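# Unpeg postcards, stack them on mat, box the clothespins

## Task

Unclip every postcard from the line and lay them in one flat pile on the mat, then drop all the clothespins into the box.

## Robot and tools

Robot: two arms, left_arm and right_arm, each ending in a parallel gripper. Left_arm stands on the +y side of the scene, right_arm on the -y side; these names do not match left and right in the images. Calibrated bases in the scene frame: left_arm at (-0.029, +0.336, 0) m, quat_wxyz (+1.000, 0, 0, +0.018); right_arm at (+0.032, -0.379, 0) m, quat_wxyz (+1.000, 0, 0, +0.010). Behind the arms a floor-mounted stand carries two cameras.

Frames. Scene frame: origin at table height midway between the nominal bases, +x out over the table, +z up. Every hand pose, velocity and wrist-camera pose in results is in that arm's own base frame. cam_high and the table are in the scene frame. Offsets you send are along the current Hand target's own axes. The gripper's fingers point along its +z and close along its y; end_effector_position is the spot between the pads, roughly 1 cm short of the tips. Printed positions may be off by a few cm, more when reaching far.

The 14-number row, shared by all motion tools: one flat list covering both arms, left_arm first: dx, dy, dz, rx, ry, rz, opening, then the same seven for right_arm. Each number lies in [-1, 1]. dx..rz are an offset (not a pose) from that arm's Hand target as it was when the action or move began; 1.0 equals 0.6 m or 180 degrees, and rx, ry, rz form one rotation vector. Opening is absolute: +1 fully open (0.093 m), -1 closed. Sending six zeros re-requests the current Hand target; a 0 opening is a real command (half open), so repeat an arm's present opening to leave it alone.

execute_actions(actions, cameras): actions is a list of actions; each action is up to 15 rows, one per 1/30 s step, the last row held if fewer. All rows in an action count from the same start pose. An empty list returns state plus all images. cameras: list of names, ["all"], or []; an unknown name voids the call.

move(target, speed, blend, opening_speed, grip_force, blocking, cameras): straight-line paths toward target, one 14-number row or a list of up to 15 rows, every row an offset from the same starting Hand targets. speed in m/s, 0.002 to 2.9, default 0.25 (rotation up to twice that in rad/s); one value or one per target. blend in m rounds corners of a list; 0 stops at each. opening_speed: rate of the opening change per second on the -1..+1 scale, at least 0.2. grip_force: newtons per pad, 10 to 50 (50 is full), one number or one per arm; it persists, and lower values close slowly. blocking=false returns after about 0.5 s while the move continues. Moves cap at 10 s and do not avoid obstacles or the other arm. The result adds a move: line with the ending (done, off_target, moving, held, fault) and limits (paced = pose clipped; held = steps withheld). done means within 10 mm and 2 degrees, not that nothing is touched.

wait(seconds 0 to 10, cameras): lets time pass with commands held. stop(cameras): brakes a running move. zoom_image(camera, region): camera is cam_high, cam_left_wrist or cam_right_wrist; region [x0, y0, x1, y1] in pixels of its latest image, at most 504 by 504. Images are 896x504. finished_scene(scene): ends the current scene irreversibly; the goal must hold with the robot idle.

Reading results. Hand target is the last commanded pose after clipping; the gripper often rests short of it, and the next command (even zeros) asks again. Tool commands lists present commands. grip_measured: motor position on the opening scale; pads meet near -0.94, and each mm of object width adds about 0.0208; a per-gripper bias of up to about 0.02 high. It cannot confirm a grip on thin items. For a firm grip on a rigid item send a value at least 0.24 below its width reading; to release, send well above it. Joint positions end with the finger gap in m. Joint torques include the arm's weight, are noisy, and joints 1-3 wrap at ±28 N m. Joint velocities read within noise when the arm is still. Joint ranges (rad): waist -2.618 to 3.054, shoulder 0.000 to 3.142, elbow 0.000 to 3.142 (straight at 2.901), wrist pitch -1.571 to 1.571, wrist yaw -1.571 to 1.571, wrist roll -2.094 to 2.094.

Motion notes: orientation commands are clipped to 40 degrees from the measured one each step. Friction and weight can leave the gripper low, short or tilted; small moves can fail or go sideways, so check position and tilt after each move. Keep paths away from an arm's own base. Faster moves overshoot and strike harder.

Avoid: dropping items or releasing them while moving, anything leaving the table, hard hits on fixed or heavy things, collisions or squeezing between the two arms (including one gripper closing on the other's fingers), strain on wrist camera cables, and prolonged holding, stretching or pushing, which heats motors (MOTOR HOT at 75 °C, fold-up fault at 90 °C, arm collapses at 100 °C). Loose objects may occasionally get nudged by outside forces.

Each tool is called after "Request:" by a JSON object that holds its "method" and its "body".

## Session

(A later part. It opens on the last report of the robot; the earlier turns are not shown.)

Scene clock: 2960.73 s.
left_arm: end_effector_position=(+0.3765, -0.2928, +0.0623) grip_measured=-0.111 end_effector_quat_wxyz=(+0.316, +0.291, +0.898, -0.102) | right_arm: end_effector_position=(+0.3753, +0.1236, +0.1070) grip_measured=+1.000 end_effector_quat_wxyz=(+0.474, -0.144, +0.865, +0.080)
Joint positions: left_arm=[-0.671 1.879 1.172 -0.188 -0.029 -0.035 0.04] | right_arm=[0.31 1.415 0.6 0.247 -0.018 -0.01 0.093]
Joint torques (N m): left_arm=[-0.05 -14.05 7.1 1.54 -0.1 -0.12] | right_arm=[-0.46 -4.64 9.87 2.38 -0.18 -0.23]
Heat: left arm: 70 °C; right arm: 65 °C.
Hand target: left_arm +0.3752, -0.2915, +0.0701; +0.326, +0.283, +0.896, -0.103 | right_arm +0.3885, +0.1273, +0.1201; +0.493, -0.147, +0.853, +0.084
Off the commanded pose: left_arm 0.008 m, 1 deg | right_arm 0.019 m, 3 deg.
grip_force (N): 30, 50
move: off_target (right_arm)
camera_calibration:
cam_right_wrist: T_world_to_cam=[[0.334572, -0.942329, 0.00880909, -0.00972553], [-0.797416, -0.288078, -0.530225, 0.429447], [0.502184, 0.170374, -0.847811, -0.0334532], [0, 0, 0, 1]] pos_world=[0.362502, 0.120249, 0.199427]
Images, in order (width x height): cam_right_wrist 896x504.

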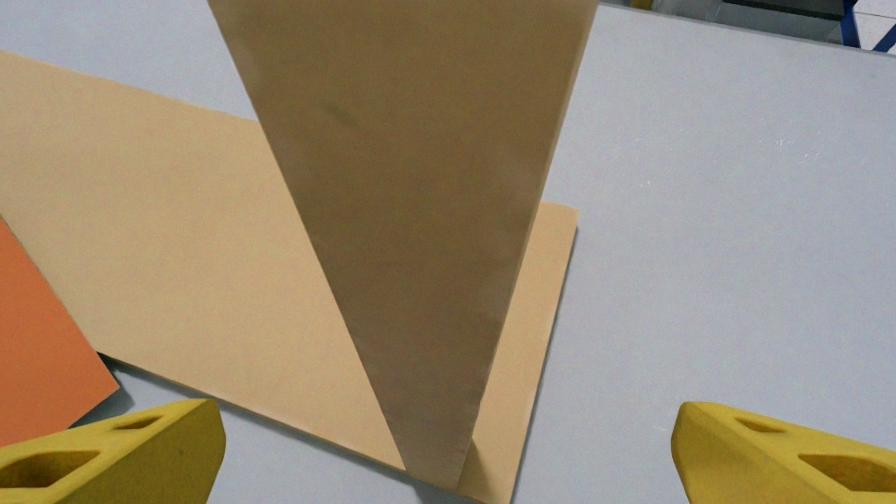

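Request:
{"method": "move", "body": {"target": [[0,0,0,0,0,0,-0.11,0.0177,0.002,-0.0472,0,-0.0833,0,1],[0,0,0,0,0,0,-0.11,-0.026,0.0092,0.0285,0,-0.0833,0,1]], "speed": [0.1,0.08], "cameras": ["cam_right_wrist","cam_high"]}}

Request:
{"method": "zoom_image", "body": {"camera": "cam_high", "region": [340, 180, 540, 380]}}

Scene clock: 2993.17 s.
left_arm: end_effector_position=(+0.3765, -0.2928, +0.0623) grip_measured=-0.111 end_effector_quat_wxyz=(+0.316, +0.291, +0.898, -0.102) | right_arm: end_effector_position=(+0.4009, +0.1341, +0.1179) grip_measured=+1.000 end_effector_quat_wxyz=(+0.591, -0.135, +0.789, +0.098)
Joint positions: left_arm=[-0.671 1.879 1.172 -0.188 -0.029 -0.035 0.04] | right_arm=[0.315 1.591 0.492 0.812 -0.018 -0.01 0.093]
Joint torques (N m): left_arm=[-0.06 -14.05 7.1 1.53 -0.1 -0.11] | right_arm=[0.99 -5.57 8.27 2.42 -0.01 -0.04]
Heat: left arm: 71 °C; right arm: 67 °C.
Hand target: left_arm +0.3752, -0.2915, +0.0701; +0.326, +0.283, +0.896, -0.103 | right_arm +0.4080, +0.1400, +0.1250; +0.600, -0.135, +0.782, +0.103
Off the commanded pose: left_arm 0.008 m, 1 deg | right_arm 0.012 m, 2 deg.
grip_force (N): 30, 50
move: off_target (right_arm)
camera_calibration:
cam_right_wrist: T_world_to_cam=[[0.336094, -0.941676, 0.0169792, -0.010075], [-0.624919, -0.236455, -0.74402, 0.40786], [0.70464, 0.23945, -0.667942, -0.150435], [0, 0, 0, 1]] pos_world=[0.364268, 0.122975, 0.203146]
Images, in order (width x height): cam_high 896x504, cam_right_wrist 896x504.

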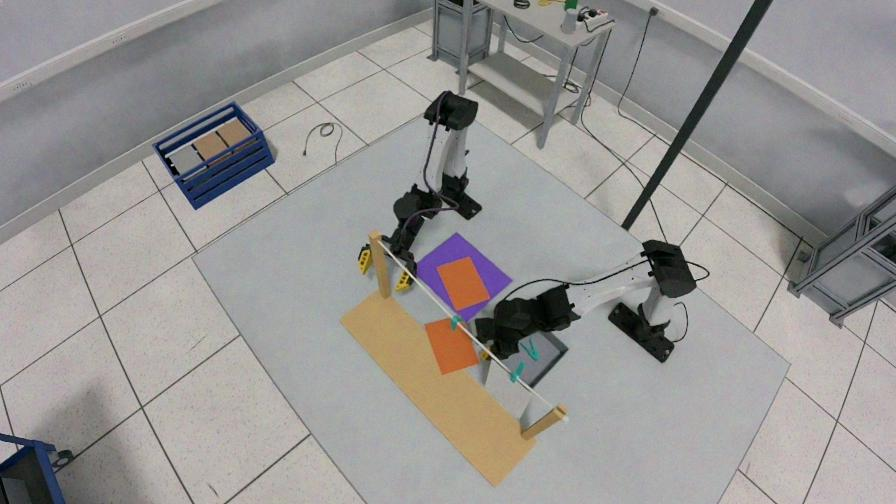

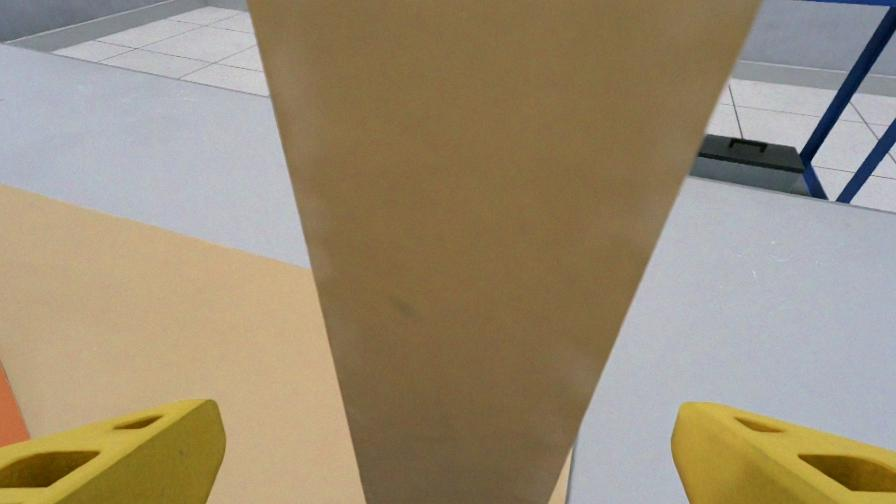

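Scaled by 2.520 from the camera's 896x504 image, which has a finer 1280x720 frame.

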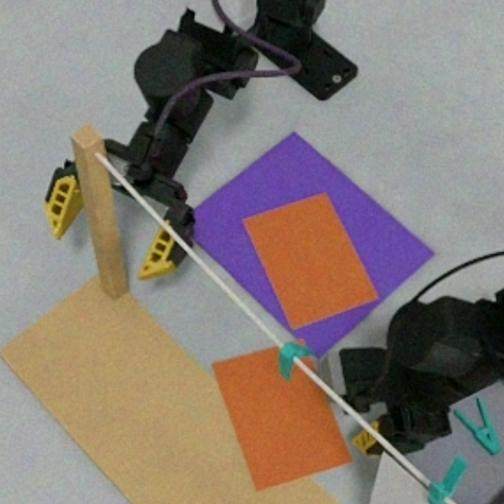

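Request:
{"method": "move", "body": {"target": [[0.0767,0,-0.0643,0,0,0,-0.11,0,0,0,0,0,0,-0.7],[0.2352,0.2903,-0.3933,0.0666,0.1704,0.2995,-0.11,0.0457,0.019,-0.1383,0,0,0,-0.7]], "speed": [0.1,0.12], "cameras": ["cam_right_wrist","cam_high"]}}

Request:
{"method": "zoom_image", "body": {"camera": "cam_high", "region": [340, 180, 540, 380]}}

Scene clock: 3029.77 s.
left_arm: end_effector_position=(+0.2599, -0.0028, +0.1496) grip_measured=-0.111 end_effector_quat_wxyz=(+0.061, +0.698, +0.713, +0.027) | right_arm: end_effector_position=(+0.3312, +0.1081, +0.1183) grip_measured=-0.638 end_effector_quat_wxyz=(+0.601, -0.109, +0.788, +0.078)
Joint positions: left_arm=[0.021 1.411 1.233 -1.268 0.049 1.567 0.04] | right_arm=[0.359 1.268 0.217 0.781 0.089 0.016 0.015]
Joint torques (N m): left_arm=[0.85 -6.94 10.95 0.35 0.03 0.17] | right_arm=[2.02 -6.53 4.77 2.27 -0.64 -0.21]
Heat: left arm: 69 °C; right arm: 66 °C.
Hand target: left_arm +0.2627, +0.0003, +0.1601; +0.068, +0.700, +0.709, +0.041 | right_arm +0.3219, +0.1216, +0.1198; +0.600, -0.135, +0.782, +0.103
Off the commanded pose: left_arm 0.011 m, 2 deg | right_arm 0.016 m, 4 deg.
grip_force (N): 30, 50
move: off_target (left_arm, right_arm)
camera_calibration:
cam_right_wrist: T_world_to_cam=[[0.271457, -0.962227, 0.0207535, 0.0120199], [-0.625523, -0.192774, -0.756015, 0.355296], [0.731459, 0.192244, -0.654225, -0.100273], [0, 0, 0, 1]] pos_world=[0.292328, 0.0993347, 0.202758]
Images, in order (width x height): cam_high 896x504, cam_right_wrist 896x504.

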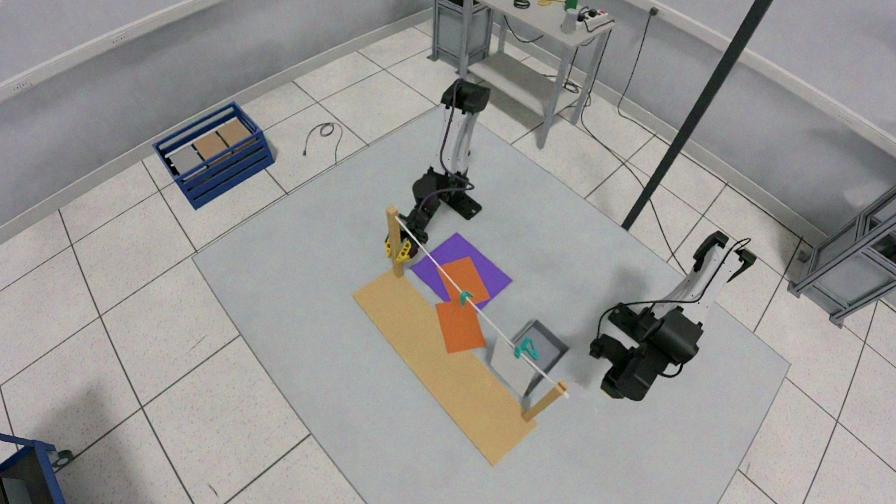

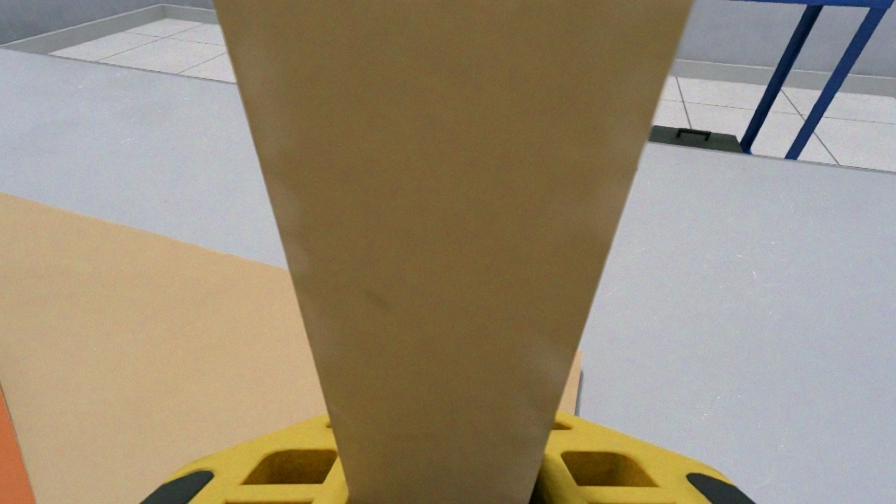

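Scaled by 2.520 from the camera's 896x504 image, which has a finer 1280x720 frame.

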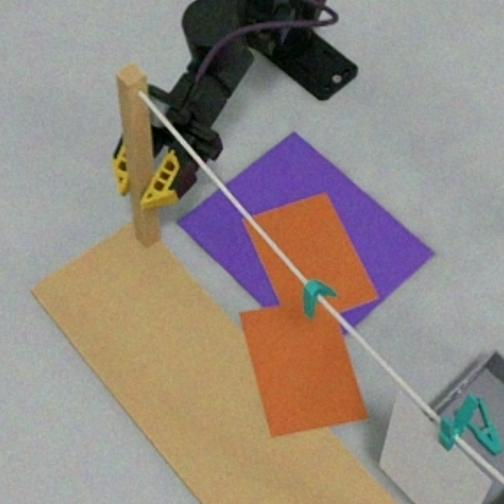

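Request:
{"method": "zoom_image", "body": {"camera": "cam_high", "region": [420, 250, 520, 370]}}

Scaled by 4.200 from the camera's 896x504 image, which has a finer 1280x720 frame.

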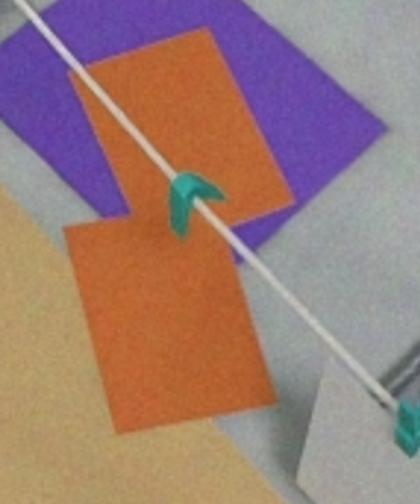

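Request:
{"method": "zoom_image", "body": {"camera": "cam_high", "region": [430, 280, 500, 330]}}

Scaled by 7.200 from the camera's 896x504 image, which has a finer 1280x720 frame.

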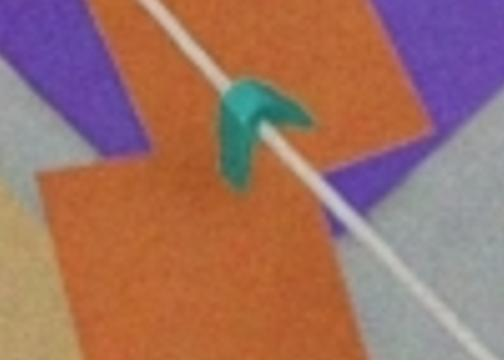

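Request:
{"method": "move", "body": {"target": [[0,0,0,0,0,0,-0.11,0,0,0,0,0,0,1],[0,0,0,0,0,0,-0.11,-0.0322,-0.0192,-0.074,0,0.0833,0,1],[0,0,0,0,0,0,-0.11,-0.1073,0.1687,-0.1168,-0.1049,0.3275,-0.1044,1]], "speed": [0.1,0.1,0.2], "blend": [0,0.01,0], "cameras": ["cam_right_wrist","cam_high"]}}

Request:
{"method": "zoom_image", "body": {"camera": "cam_right_wrist", "region": [100, 0, 604, 360]}}

Scene clock: 3062.93 s.
left_arm: end_effector_position=(+0.2599, -0.0027, +0.1495) grip_measured=-0.111 end_effector_quat_wxyz=(+0.061, +0.698, +0.713, +0.027) | right_arm: end_effector_position=(+0.2392, +0.1943, +0.1967) grip_measured=+1.000 end_effector_quat_wxyz=(+0.123, -0.370, +0.920, +0.046)
Joint positions: left_arm=[0.021 1.411 1.233 -1.268 0.049 1.568 0.04] | right_arm=[0.673 1.491 1.467 -1.285 -0.017 -0.089 0.093]
Joint torques (N m): left_arm=[0.84 -6.93 10.96 0.34 0.03 0.17] | right_arm=[0.79 -5.26 8.88 0.87 -0.17 -0.24]
Heat: left arm: 61 °C; right arm: 64 °C.
Hand target: left_arm +0.2627, +0.0004, +0.1601; +0.068, +0.700, +0.709, +0.041 | right_arm +0.2399, +0.2001, +0.2001; +0.121, -0.379, +0.916, +0.050
Off the commanded pose: left_arm 0.011 m, 2 deg | right_arm 0.007 m, 1 deg.
grip_force (N): 30, 50
move: off_target (left_arm)
camera_calibration:
cam_right_wrist: T_world_to_cam=[[0.701755, -0.712379, 0.00756766, -0.0305642], [-0.701544, -0.689155, 0.181388, 0.303876], [-0.124002, -0.132599, -0.983382, 0.334256], [0, 0, 0, 1]] pos_world=[0.276079, 0.231966, 0.273813]
Images, in order (width x height): cam_high 896x504, cam_right_wrist 896x504.

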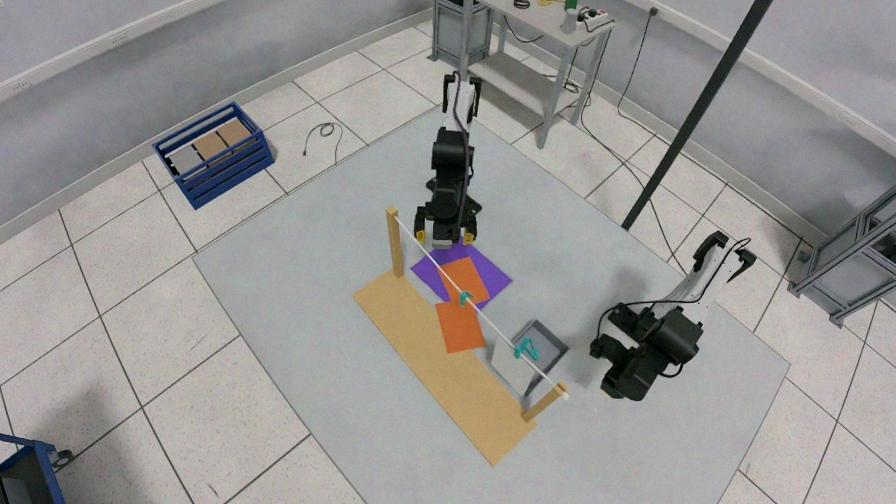

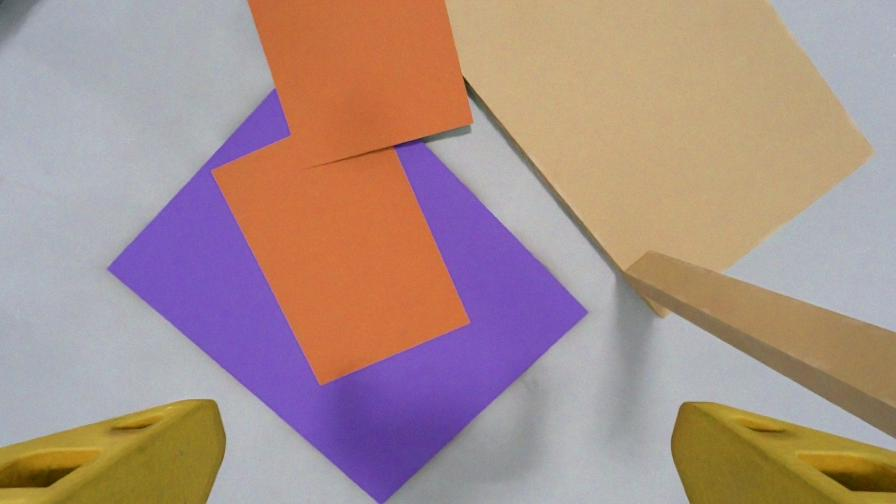

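Scaled by 1.000.

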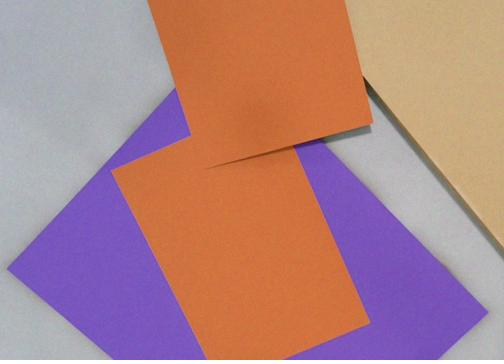

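Request:
{"method": "move", "body": {"target": [0,0,0,0,0,0,-0.11,-0.2472,0.0922,0.2907,-0.0358,-0.1382,-0.0688,-0.11], "speed": 0.15, "cameras": ["cam_right_wrist","cam_high"]}}

Request:
{"method": "zoom_image", "body": {"camera": "cam_high", "region": [380, 220, 540, 400]}}

Scene clock: 3108.97 s.
left_arm: end_effector_position=(+0.2599, -0.0027, +0.1495) grip_measured=-0.111 end_effector_quat_wxyz=(+0.061, +0.698, +0.713, +0.027) | right_arm: end_effector_position=(+0.3362, +0.3659, +0.0764) grip_measured=-0.107 end_effector_quat_wxyz=(+0.300, -0.452, +0.824, +0.162)
Joint positions: left_arm=[0.021 1.411 1.233 -1.268 0.049 1.568 0.04] | right_arm=[0.781 1.926 1.287 -0.247 -0.138 -0.173 0.04]
Joint torques (N m): left_arm=[0.85 -6.93 10.95 0.34 0.04 0.17] | right_arm=[0.83 -10.28 7.04 1.88 -0.28 -0.24]
Heat: left arm: 63 °C; right arm: 68 °C.
Hand target: left_arm +0.2627, +0.0004, +0.1601; +0.068, +0.700, +0.709, +0.041 | right_arm +0.3343, +0.3724, +0.0702; +0.299, -0.461, +0.818, +0.168
Off the commanded pose: left_arm 0.011 m, 2 deg | right_arm 0.009 m, 1 deg.
grip_force (N): 30, 50
move: off_target (left_arm)
camera_calibration:
cam_right_wrist: T_world_to_cam=[[0.849165, -0.528028, 0.0102158, -0.0927114], [-0.509347, -0.823929, -0.248407, 0.529625], [0.139583, 0.205736, -0.968602, 0.0372747], [0, 0, 0, 1]] pos_world=[0.343287, 0.37975, 0.168614]
Images, in order (width x height): cam_high 896x504, cam_right_wrist 896x504.

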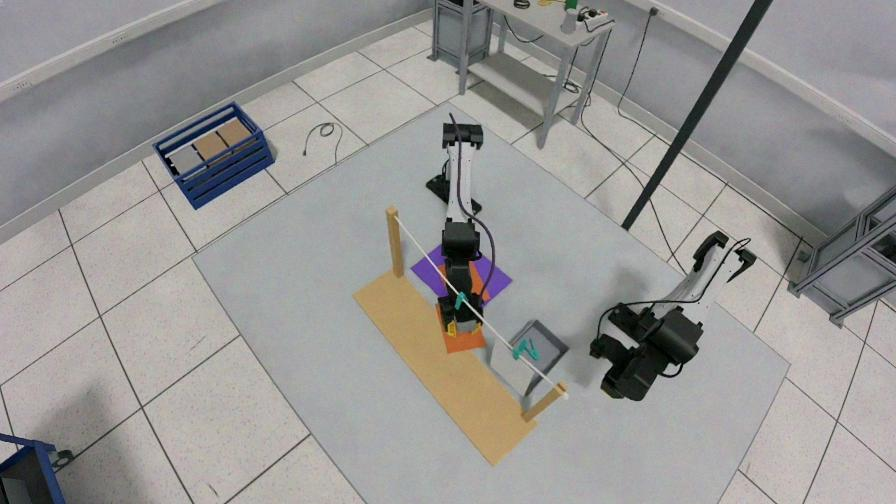

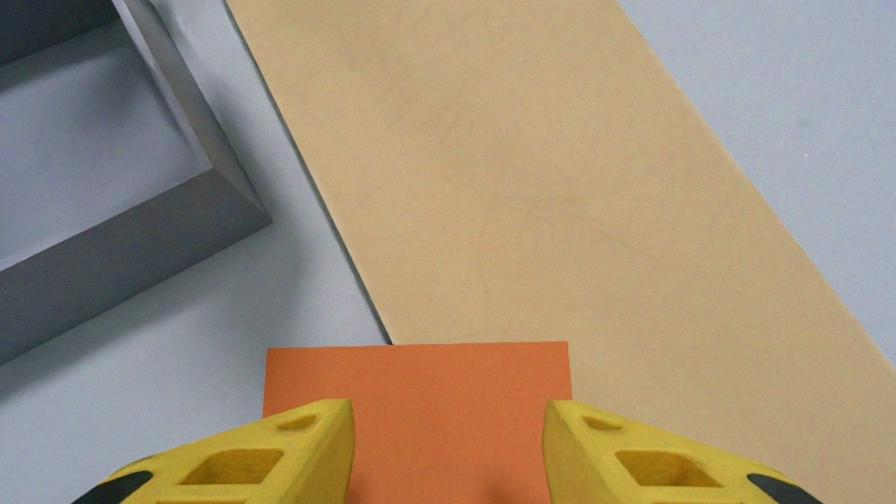

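Scaled by 2.800 from the camera's 896x504 image, which has a finer 1280x720 frame.

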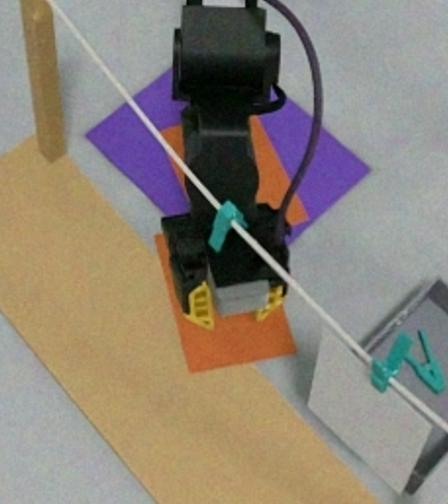

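Request:
{"method": "move", "body": {"target": [[0,0,0,0,0,0,-0.11,0.0803,0.015,0.0958,0,0,0,-0.11],[0,0,0,0,0,0,-0.11,0.187,0.0712,0.0063,-0.025,0,-0.0298,-0.11]], "speed": [0.06,0.05], "cameras": ["cam_right_wrist","cam_high"]}}

Request:
{"method": "zoom_image", "body": {"camera": "cam_high", "region": [380, 220, 540, 400]}}

Scene clock: 3144.63 s.
left_arm: end_effector_position=(+0.2599, -0.0027, +0.1495) grip_measured=-0.111 end_effector_quat_wxyz=(+0.061, +0.698, +0.713, +0.027) | right_arm: end_effector_position=(+0.2721, +0.3337, +0.0076) grip_measured=-0.107 end_effector_quat_wxyz=(+0.323, -0.499, +0.782, +0.190)
Joint positions: left_arm=[0.021 1.411 1.233 -1.268 0.049 1.568 0.04] | right_arm=[0.808 1.856 0.8 0.231 -0.202 -0.249 0.04]
Joint torques (N m): left_arm=[0.85 -6.94 10.96 0.34 0.03 0.17] | right_arm=[1.03 -11.26 3.63 1.25 -0.21 -0.21]
Heat: left arm: 64 °C; right arm: 68 °C.
Hand target: left_arm +0.2627, +0.0004, +0.1601; +0.068, +0.700, +0.709, +0.041 | right_arm +0.2547, +0.3231, -0.0049; +0.288, -0.511, +0.789, +0.186
Off the commanded pose: left_arm 0.011 m, 2 deg | right_arm 0.024 m, 4 deg.
grip_force (N): 30, 50
move: off_target (left_arm, right_arm)
camera_calibration:
cam_right_wrist: T_world_to_cam=[[0.90763, -0.418572, 0.0316896, -0.107207], [-0.388066, -0.865466, -0.316818, 0.43462], [0.160037, 0.275256, -0.947957, -0.042773], [0, 0, 0, 1]] pos_world=[0.272811, 0.343049, 0.100546]
Images, in order (width x height): cam_high 896x504, cam_right_wrist 896x504.

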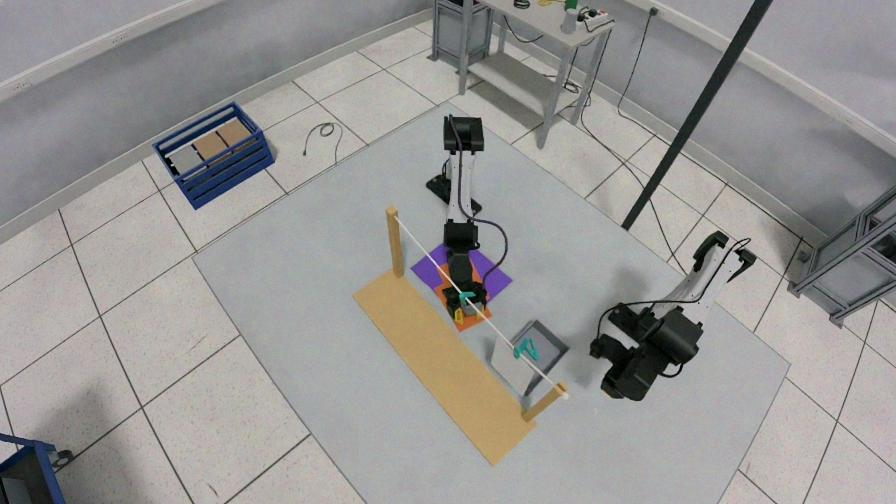

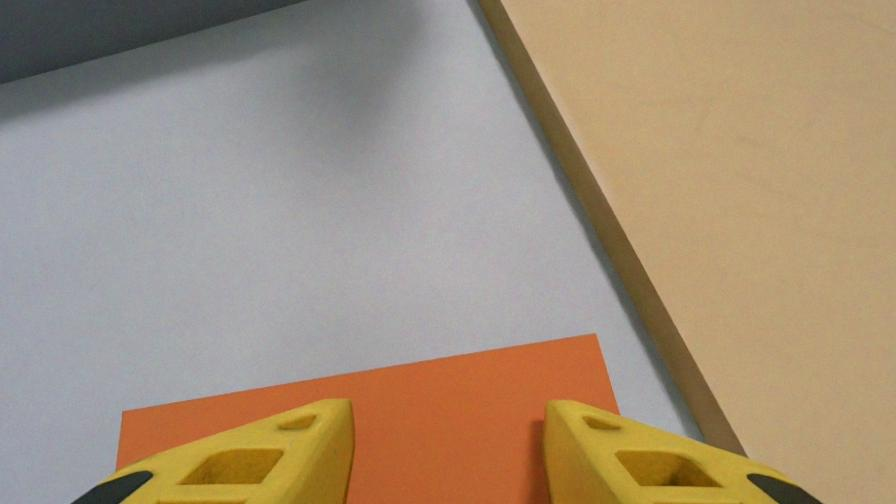

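Scaled by 2.800 from the camera's 896x504 image, which has a finer 1280x720 frame.

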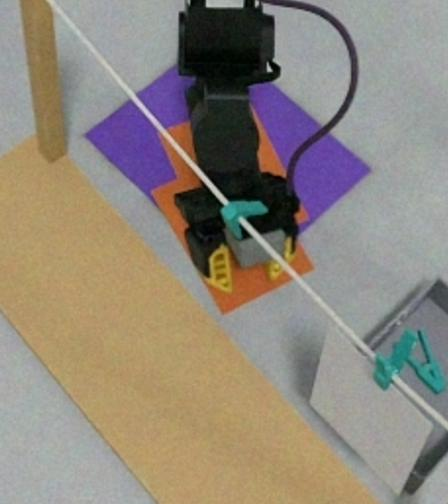

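Request:
{"method": "move", "body": {"target": [0,0,0,0,0,0,-0.11,0.0635,0.0235,-0.0535,0.02,0,0.0239,-0.11], "speed": 0.05, "cameras": ["cam_right_wrist","cam_high"]}}

Request:
{"method": "zoom_image", "body": {"camera": "cam_high", "region": [380, 220, 540, 400]}}

Scene clock: 3180.73 s.
left_arm: end_effector_position=(+0.2599, -0.0027, +0.1495) grip_measured=-0.111 end_effector_quat_wxyz=(+0.061, +0.698, +0.713, +0.027) | right_arm: end_effector_position=(+0.2343, +0.2962, +0.0079) grip_measured=-0.107 end_effector_quat_wxyz=(+0.325, -0.469, +0.800, +0.184)
Joint positions: left_arm=[0.021 1.411 1.233 -1.268 0.049 1.568 0.04] | right_arm=[0.837 1.682 0.572 0.294 -0.144 -0.166 0.04]
Joint torques (N m): left_arm=[0.85 -6.94 10.95 0.34 0.03 0.17] | right_arm=[1.06 -8.98 3.32 1.34 0.06 -0.01]
Heat: left arm: 65 °C; right arm: 62 °C.
Hand target: left_arm +0.2627, +0.0004, +0.1601; +0.068, +0.700, +0.709, +0.041 | right_arm +0.2213, +0.2835, -0.0049; +0.296, -0.471, +0.813, +0.172
Off the commanded pose: left_arm 0.011 m, 2 deg | right_arm 0.022 m, 4 deg.
grip_force (N): 30, 50
move: off_target (left_arm, right_arm)
camera_calibration:
cam_right_wrist: T_world_to_cam=[[0.876375, -0.481321, 0.0172216, -0.0625297], [-0.451994, -0.834275, -0.315733, 0.393333], [0.166336, 0.268917, -0.948692, -0.0257313], [0, 0, 0, 1]] pos_world=[0.236864, 0.30497, 0.100854]
Images, in order (width x height): cam_high 896x504, cam_right_wrist 896x504.

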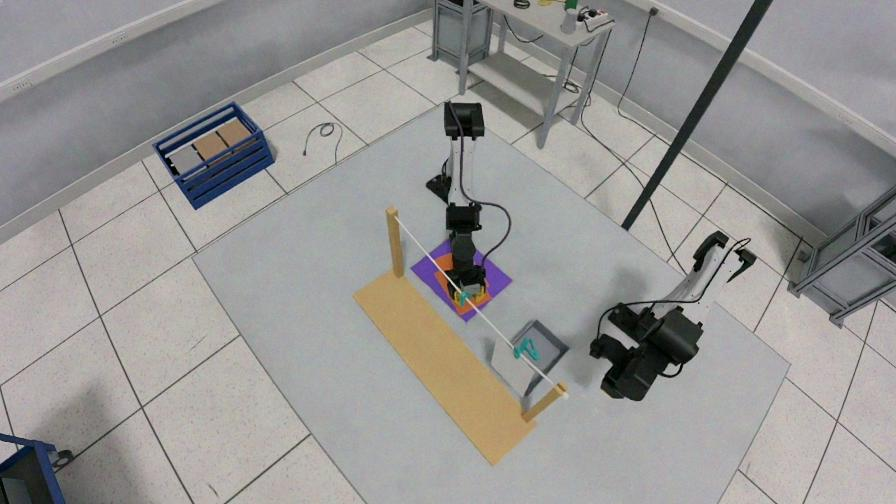

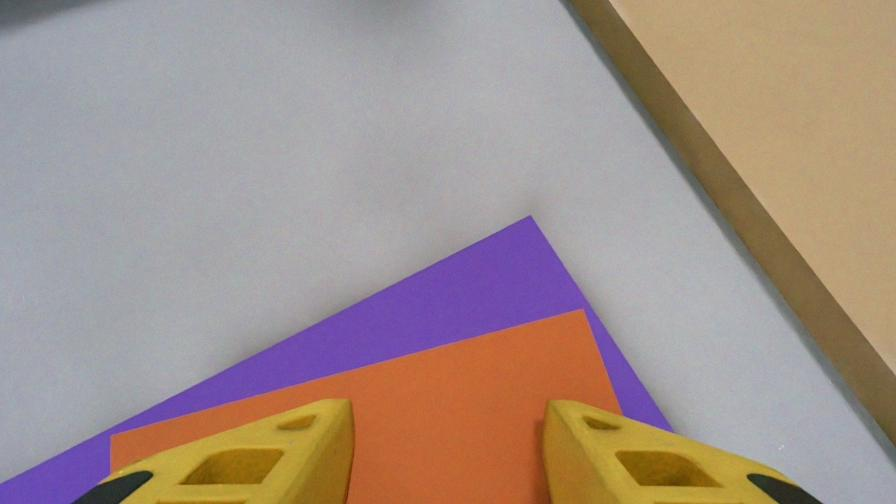

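Scaled by 2.800 from the camera's 896x504 image, which has a finer 1280x720 frame.

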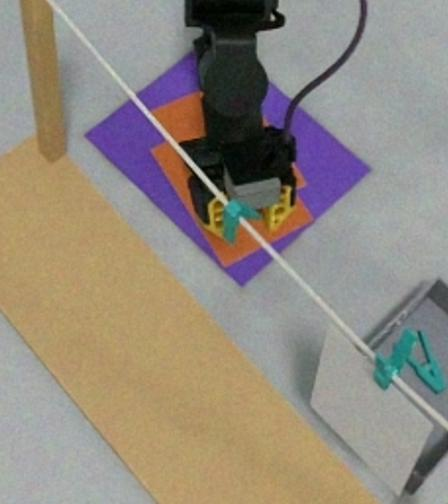

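Request:
{"method": "move", "body": {"target": [[0,0,0,0,0,0,-0.11,-0.1082,-0.0083,-0.0833,0,0,0,-0.11],[0,0,0,0,0,0,-0.11,0.1773,-0.3073,-0.4212,0.155,0.1481,0.3315,-0.11]], "speed": [0.08,0.25], "blend": [0.02,0], "cameras": ["cam_high","cam_right_wrist"]}}

Request:
{"method": "zoom_image", "body": {"camera": "cam_high", "region": [400, 220, 530, 330]}}

Scene clock: 3224.60 s.
left_arm: end_effector_position=(+0.2599, -0.0027, +0.1495) grip_measured=-0.111 end_effector_quat_wxyz=(+0.061, +0.698, +0.713, +0.027) | right_arm: end_effector_position=(+0.2550, -0.0162, +0.1156) grip_measured=-0.107 end_effector_quat_wxyz=(+0.086, +0.038, +0.996, +0.001)
Joint positions: left_arm=[0.021 1.411 1.233 -1.268 0.049 1.568 0.04] | right_arm=[-0.068 1.35 1.043 -1.091 -0.006 0.009 0.04]
Joint torques (N m): left_arm=[0.87 -6.93 10.95 0.34 0.04 0.16] | right_arm=[-0.69 -3.89 9.07 0.73 0.09 -0.1]
Heat: left arm: 65 °C; right arm: 59 °C.
Hand target: left_arm +0.2627, +0.0004, +0.1601; +0.068, +0.700, +0.709, +0.041 | right_arm +0.2600, -0.0199, +0.1202; +0.088, +0.043, +0.995, -0.004
Off the commanded pose: left_arm 0.011 m, 2 deg | right_arm 0.008 m, 1 deg.
grip_force (N): 30, 50
move: off_target (left_arm)
camera_calibration:
cam_right_wrist: T_world_to_cam=[[-0.0613078, -0.998084, -0.00830098, 0.000790593], [-0.961679, 0.0568408, 0.268221, 0.253031], [-0.267235, 0.0244269, -0.963322, 0.265291], [0, 0, 0, 1]] pos_world=[0.314278, -0.0200737, 0.187699]
Images, in order (width x height): cam_high 896x504, cam_right_wrist 896x504.

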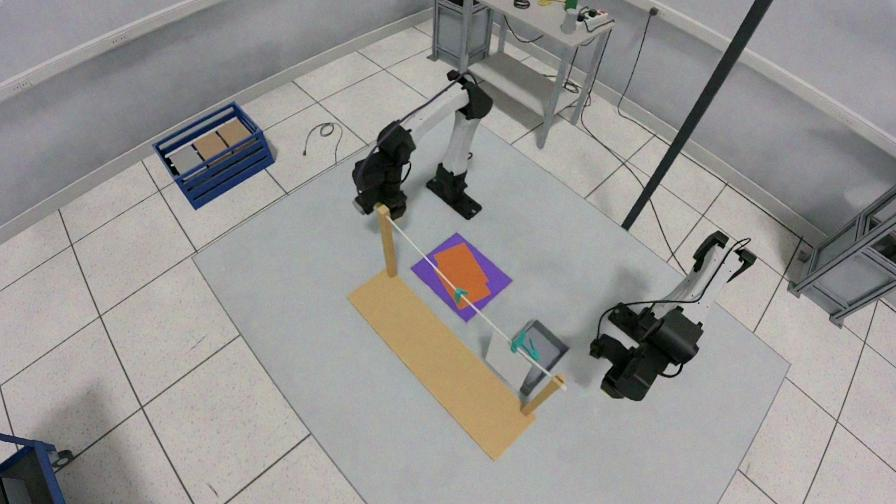

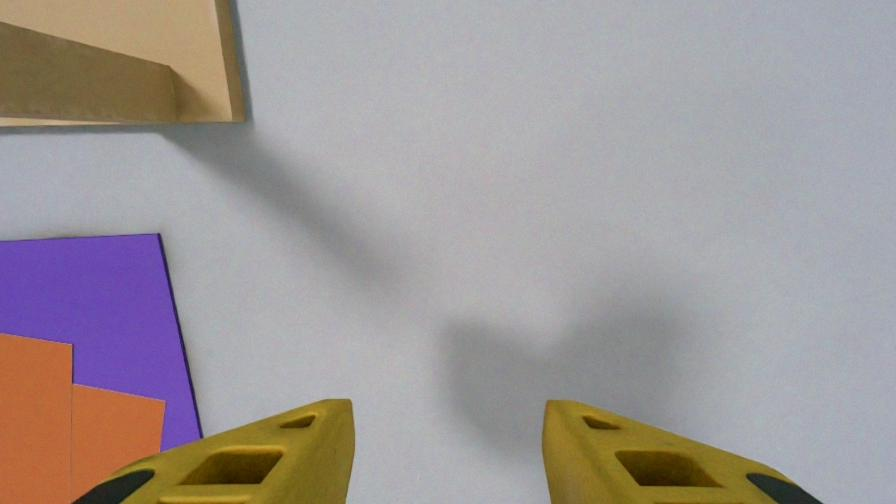

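Scaled by 3.877 from the camera's 896x504 image, which has a finer 1280x720 frame.

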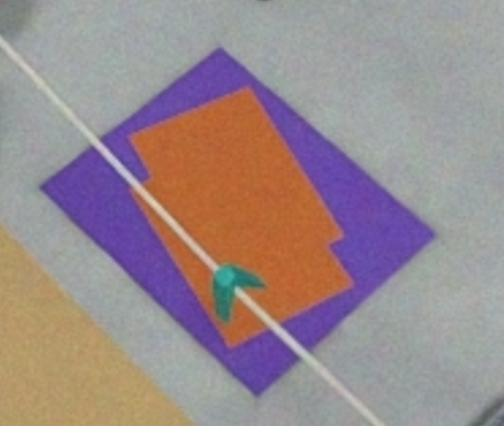

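Request:
{"method": "move", "body": {"target": [[0,0,0,0,0,0,-0.11,0.1155,0.589,0.0817,-0.0924,-0.0235,-0.417,0.1],[0,0,0,0,0,0,-0.11,0.1317,0.589,0.1735,-0.0924,-0.0235,-0.417,0.1],[0,0,0,0,0,0,-0.11,0.1518,0.4862,0.1698,-0.0924,-0.0235,-0.417,0.1]], "speed": [0.2,0.06,0.05], "cameras": ["cam_high","cam_right_wrist"]}}

Request:
{"method": "zoom_image", "body": {"camera": "cam_high", "region": [400, 220, 530, 330]}}

Scene clock: 3281.83 s.
left_arm: end_effector_position=(+0.2599, -0.0027, +0.1495) grip_measured=-0.111 end_effector_quat_wxyz=(+0.061, +0.698, +0.713, +0.027) | right_arm: end_effector_position=(+0.2200, +0.2923, +0.0069) grip_measured=+0.097 end_effector_quat_wxyz=(+0.124, -0.579, +0.801, +0.085)
Joint positions: left_arm=[0.021 1.411 1.233 -1.268 0.049 1.568 0.04] | right_arm=[0.879 1.808 1.02 -0.498 -0.102 -0.358 0.05]
Joint torques (N m): left_arm=[0.87 -6.94 10.96 0.34 0.04 0.17] | right_arm=[-1.01 -11.79 3.79 0.71 -0.04 -0.28]
Heat: left arm: 66 °C; right arm: 63 °C.
Hand target: left_arm +0.2627, +0.0004, +0.1601; +0.068, +0.700, +0.709, +0.041 | right_arm +0.2138, +0.2770, +0.0039; +0.106, -0.582, +0.803, +0.076
Off the commanded pose: left_arm 0.011 m, 2 deg | right_arm 0.017 m, 2 deg.
grip_force (N): 30, 50
move: off_target (left_arm, right_arm)
camera_calibration:
cam_right_wrist: T_world_to_cam=[[0.953353, -0.301735, 0.00858118, -0.121167], [-0.299849, -0.943355, 0.14203, 0.378564], [-0.0347603, -0.137978, -0.989825, 0.140281], [0, 0, 0, 1]] pos_world=[0.233903, 0.339915, 0.0861256]
Images, in order (width x height): cam_high 896x504, cam_right_wrist 896x504.

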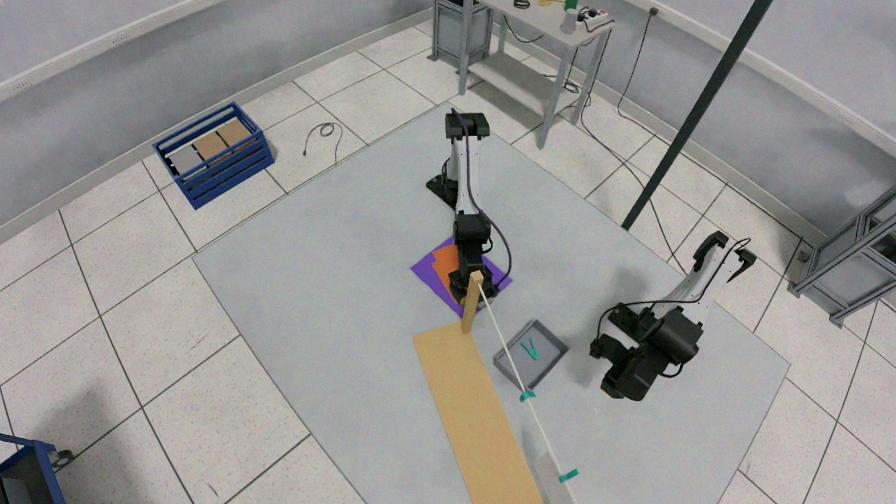

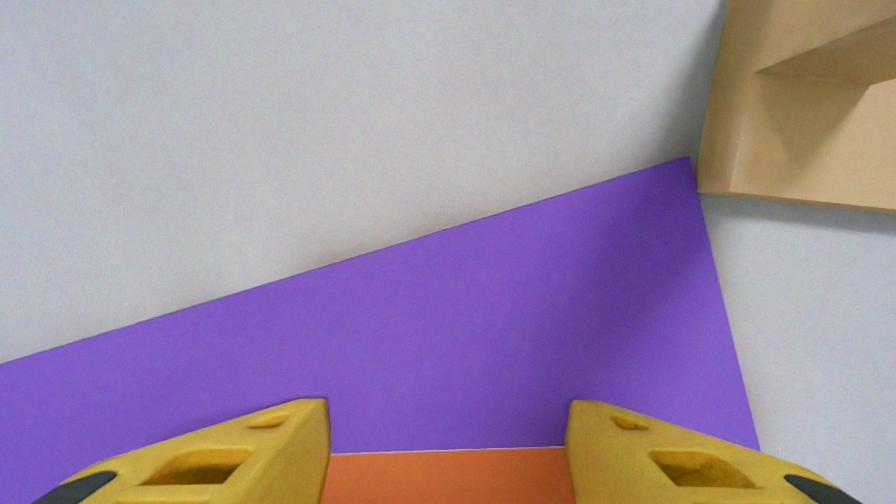

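Scaled by 3.877 from the camera's 896x504 image, which has a finer 1280x720 frame.

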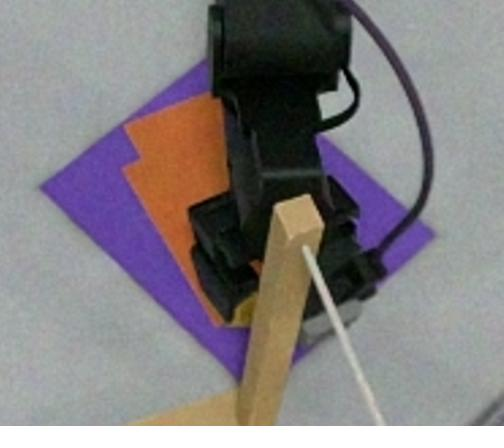

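Request:
{"method": "move", "body": {"target": [[0,0,0,0,0,0,-0.11,0.0322,-0.0012,-0.0087,0,0,0,0.1],[0,0,0,0,0,0,-0.11,-0.0268,-0.0013,-0.1067,0,0,0,0.1]], "speed": [0.05,0.08], "cameras": ["cam_high","cam_right_wrist"]}}

Request:
{"method": "zoom_image", "body": {"camera": "cam_high", "region": [400, 220, 530, 330]}}

Scene clock: 3320.27 s.
left_arm: end_effector_position=(+0.2599, -0.0027, +0.1495) grip_measured=-0.111 end_effector_quat_wxyz=(+0.061, +0.698, +0.713, +0.027) | right_arm: end_effector_position=(+0.2113, +0.2674, +0.0518) grip_measured=+0.097 end_effector_quat_wxyz=(+0.082, -0.580, +0.808, +0.073)
Joint positions: left_arm=[0.021 1.411 1.233 -1.268 0.049 1.568 0.04] | right_arm=[0.851 1.711 1.123 -0.789 -0.104 -0.384 0.05]
Joint torques (N m): left_arm=[0.87 -6.93 10.95 0.34 0.04 0.17] | right_arm=[1.35 -12.48 8.5 0.74 -0.04 -0.06]
Heat: left arm: 66 °C; right arm: 60 °C.
Hand target: left_arm +0.2627, +0.0004, +0.1601; +0.068, +0.700, +0.709, +0.041 | right_arm +0.2141, +0.2757, +0.0699; +0.106, -0.582, +0.803, +0.076
Off the commanded pose: left_arm 0.011 m, 2 deg | right_arm 0.020 m, 3 deg.
grip_force (N): 30, 50
move: off_target (left_arm, right_arm)
camera_calibration:
cam_right_wrist: T_world_to_cam=[[0.952411, -0.304001, -0.022262, -0.1184], [-0.291562, -0.929869, 0.224353, 0.336533], [-0.0889045, -0.207186, -0.974254, 0.210066], [0, 0, 0, 1]] pos_world=[0.229562, 0.320461, 0.12652]
Images, in order (width x height): cam_high 896x504, cam_right_wrist 896x504.

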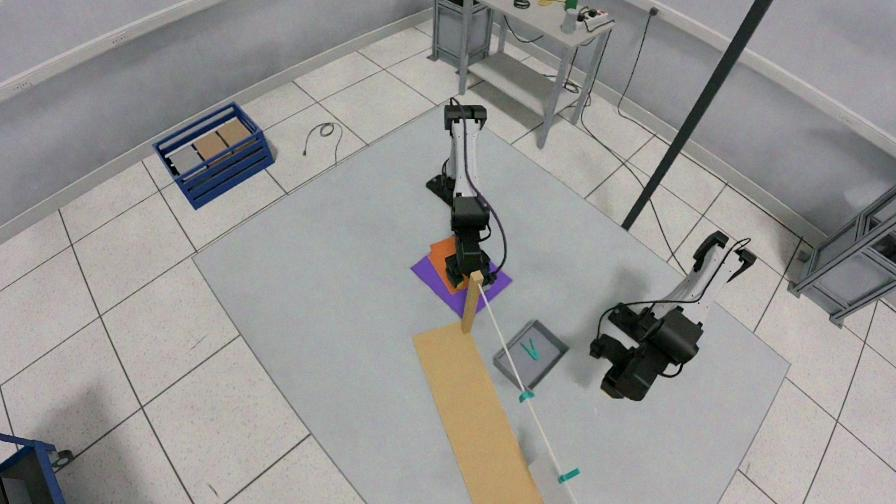

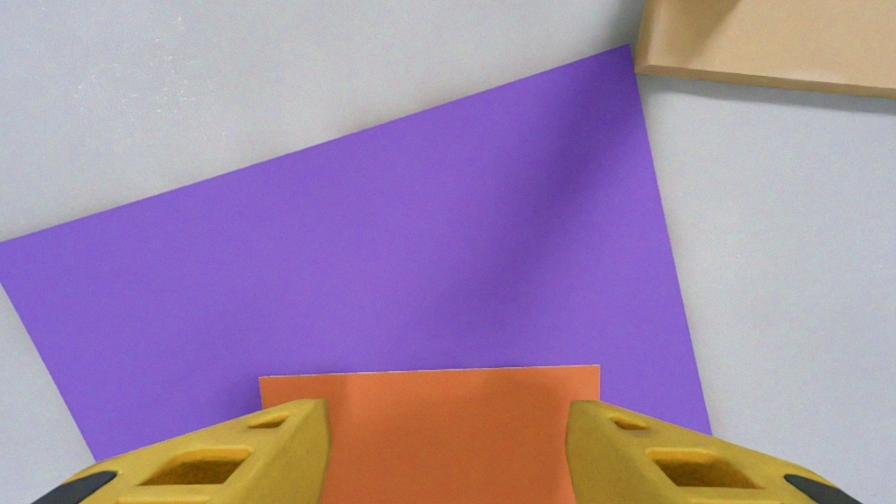

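Scaled by 3.877 from the camera's 896x504 image, which has a finer 1280x720 frame.

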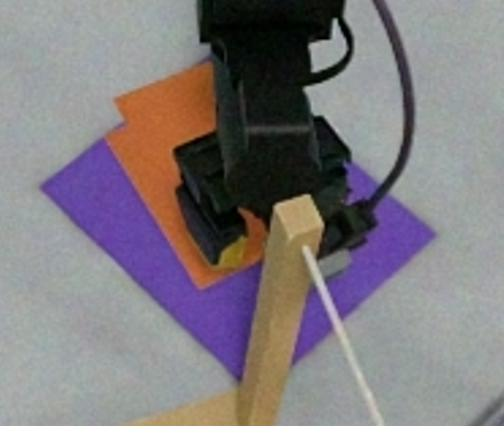

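Request:
{"method": "move", "body": {"target": [[0,0,0,0,0,0,-0.11,0.1428,-0.0777,-0.021,0.1236,0,0.4615,0.1],[0,0,0,0,0,0,-0.11,0.1705,-0.0777,0.082,0.1236,0,0.4615,0.1],[0,0,0,0,0,0,-0.11,0.2127,-0.0412,0.0708,0.1236,0,0.4615,0.1]], "speed": [0.2,0.06,0.05], "cameras": ["cam_high","cam_right_wrist"]}}

Request:
{"method": "zoom_image", "body": {"camera": "cam_high", "region": [400, 220, 530, 330]}}

Scene clock: 3372.40 s.
left_arm: end_effector_position=(+0.2599, -0.0027, +0.1495) grip_measured=-0.111 end_effector_quat_wxyz=(+0.061, +0.698, +0.713, +0.027) | right_arm: end_effector_position=(+0.2248, +0.1750, +0.0086) grip_measured=+0.097 end_effector_quat_wxyz=(+0.164, +0.121, +0.979, +0.009)
Joint positions: left_arm=[0.021 1.411 1.233 -1.268 0.049 1.568 0.04] | right_arm=[0.81 1.569 0.753 -0.539 0.252 1.029 0.05]
Joint torques (N m): left_arm=[0.85 -6.94 10.96 0.34 0.04 0.17] | right_arm=[0.91 -6.86 2.67 0.39 -0.05 0.14]
Heat: left arm: 66 °C; right arm: 63 °C.
Hand target: left_arm +0.2627, +0.0004, +0.1601; +0.068, +0.700, +0.709, +0.041 | right_arm +0.2028, +0.1612, -0.0043; +0.130, +0.122, +0.984, -0.016
Off the commanded pose: left_arm 0.011 m, 2 deg | right_arm 0.029 m, 5 deg.
grip_force (N): 30, 50
move: off_target (left_arm, right_arm)
camera_calibration:
cam_right_wrist: T_world_to_cam=[[-0.22113, -0.97363, -0.0560917, 0.221028], [-0.969793, 0.213458, 0.118053, 0.217485], [-0.102967, 0.0805025, -0.991422, 0.103037], [0, 0, 0, 1]] pos_world=[0.270401, 0.160481, 0.0888763]
Images, in order (width x height): cam_high 896x504, cam_right_wrist 896x504.

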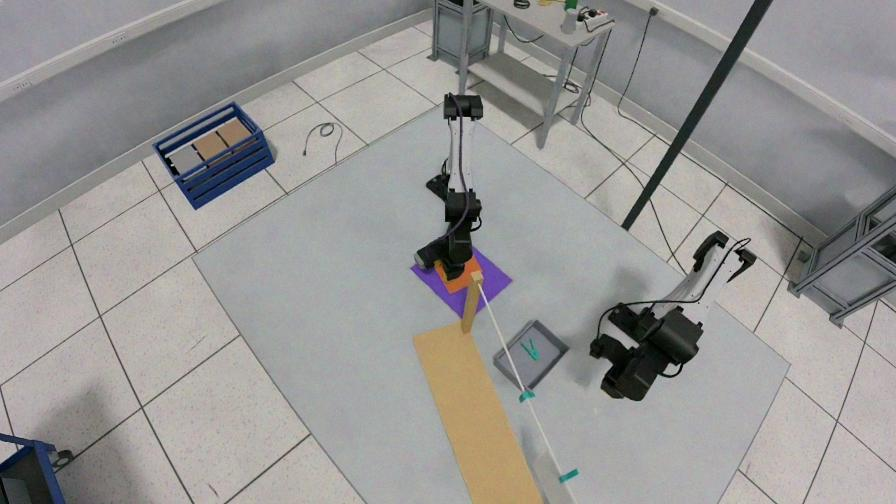

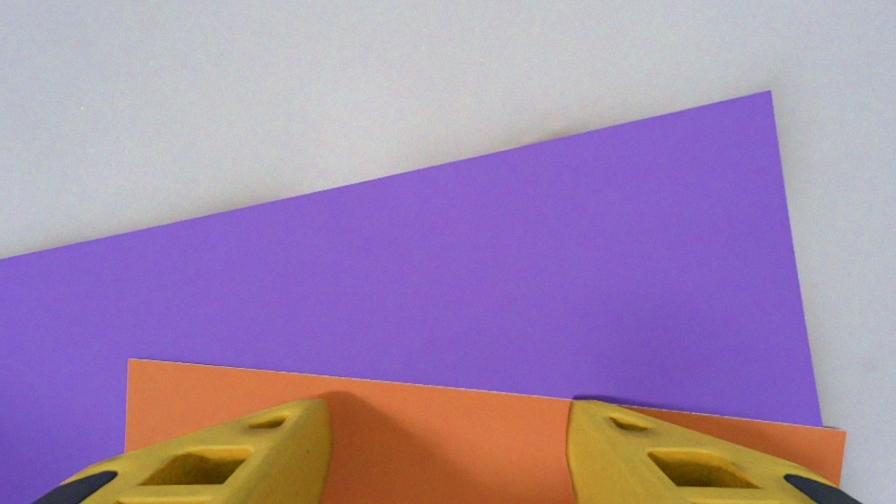

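Scaled by 3.877 from the camera's 896x504 image, which has a finer 1280x720 frame.

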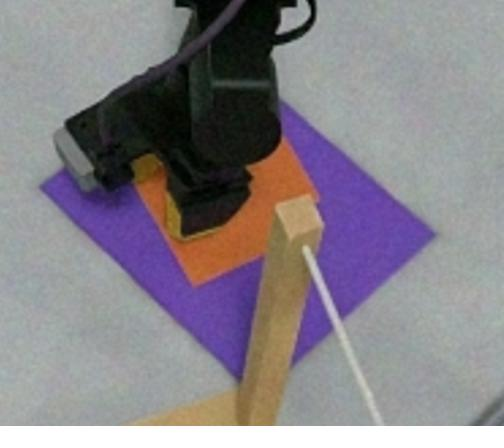

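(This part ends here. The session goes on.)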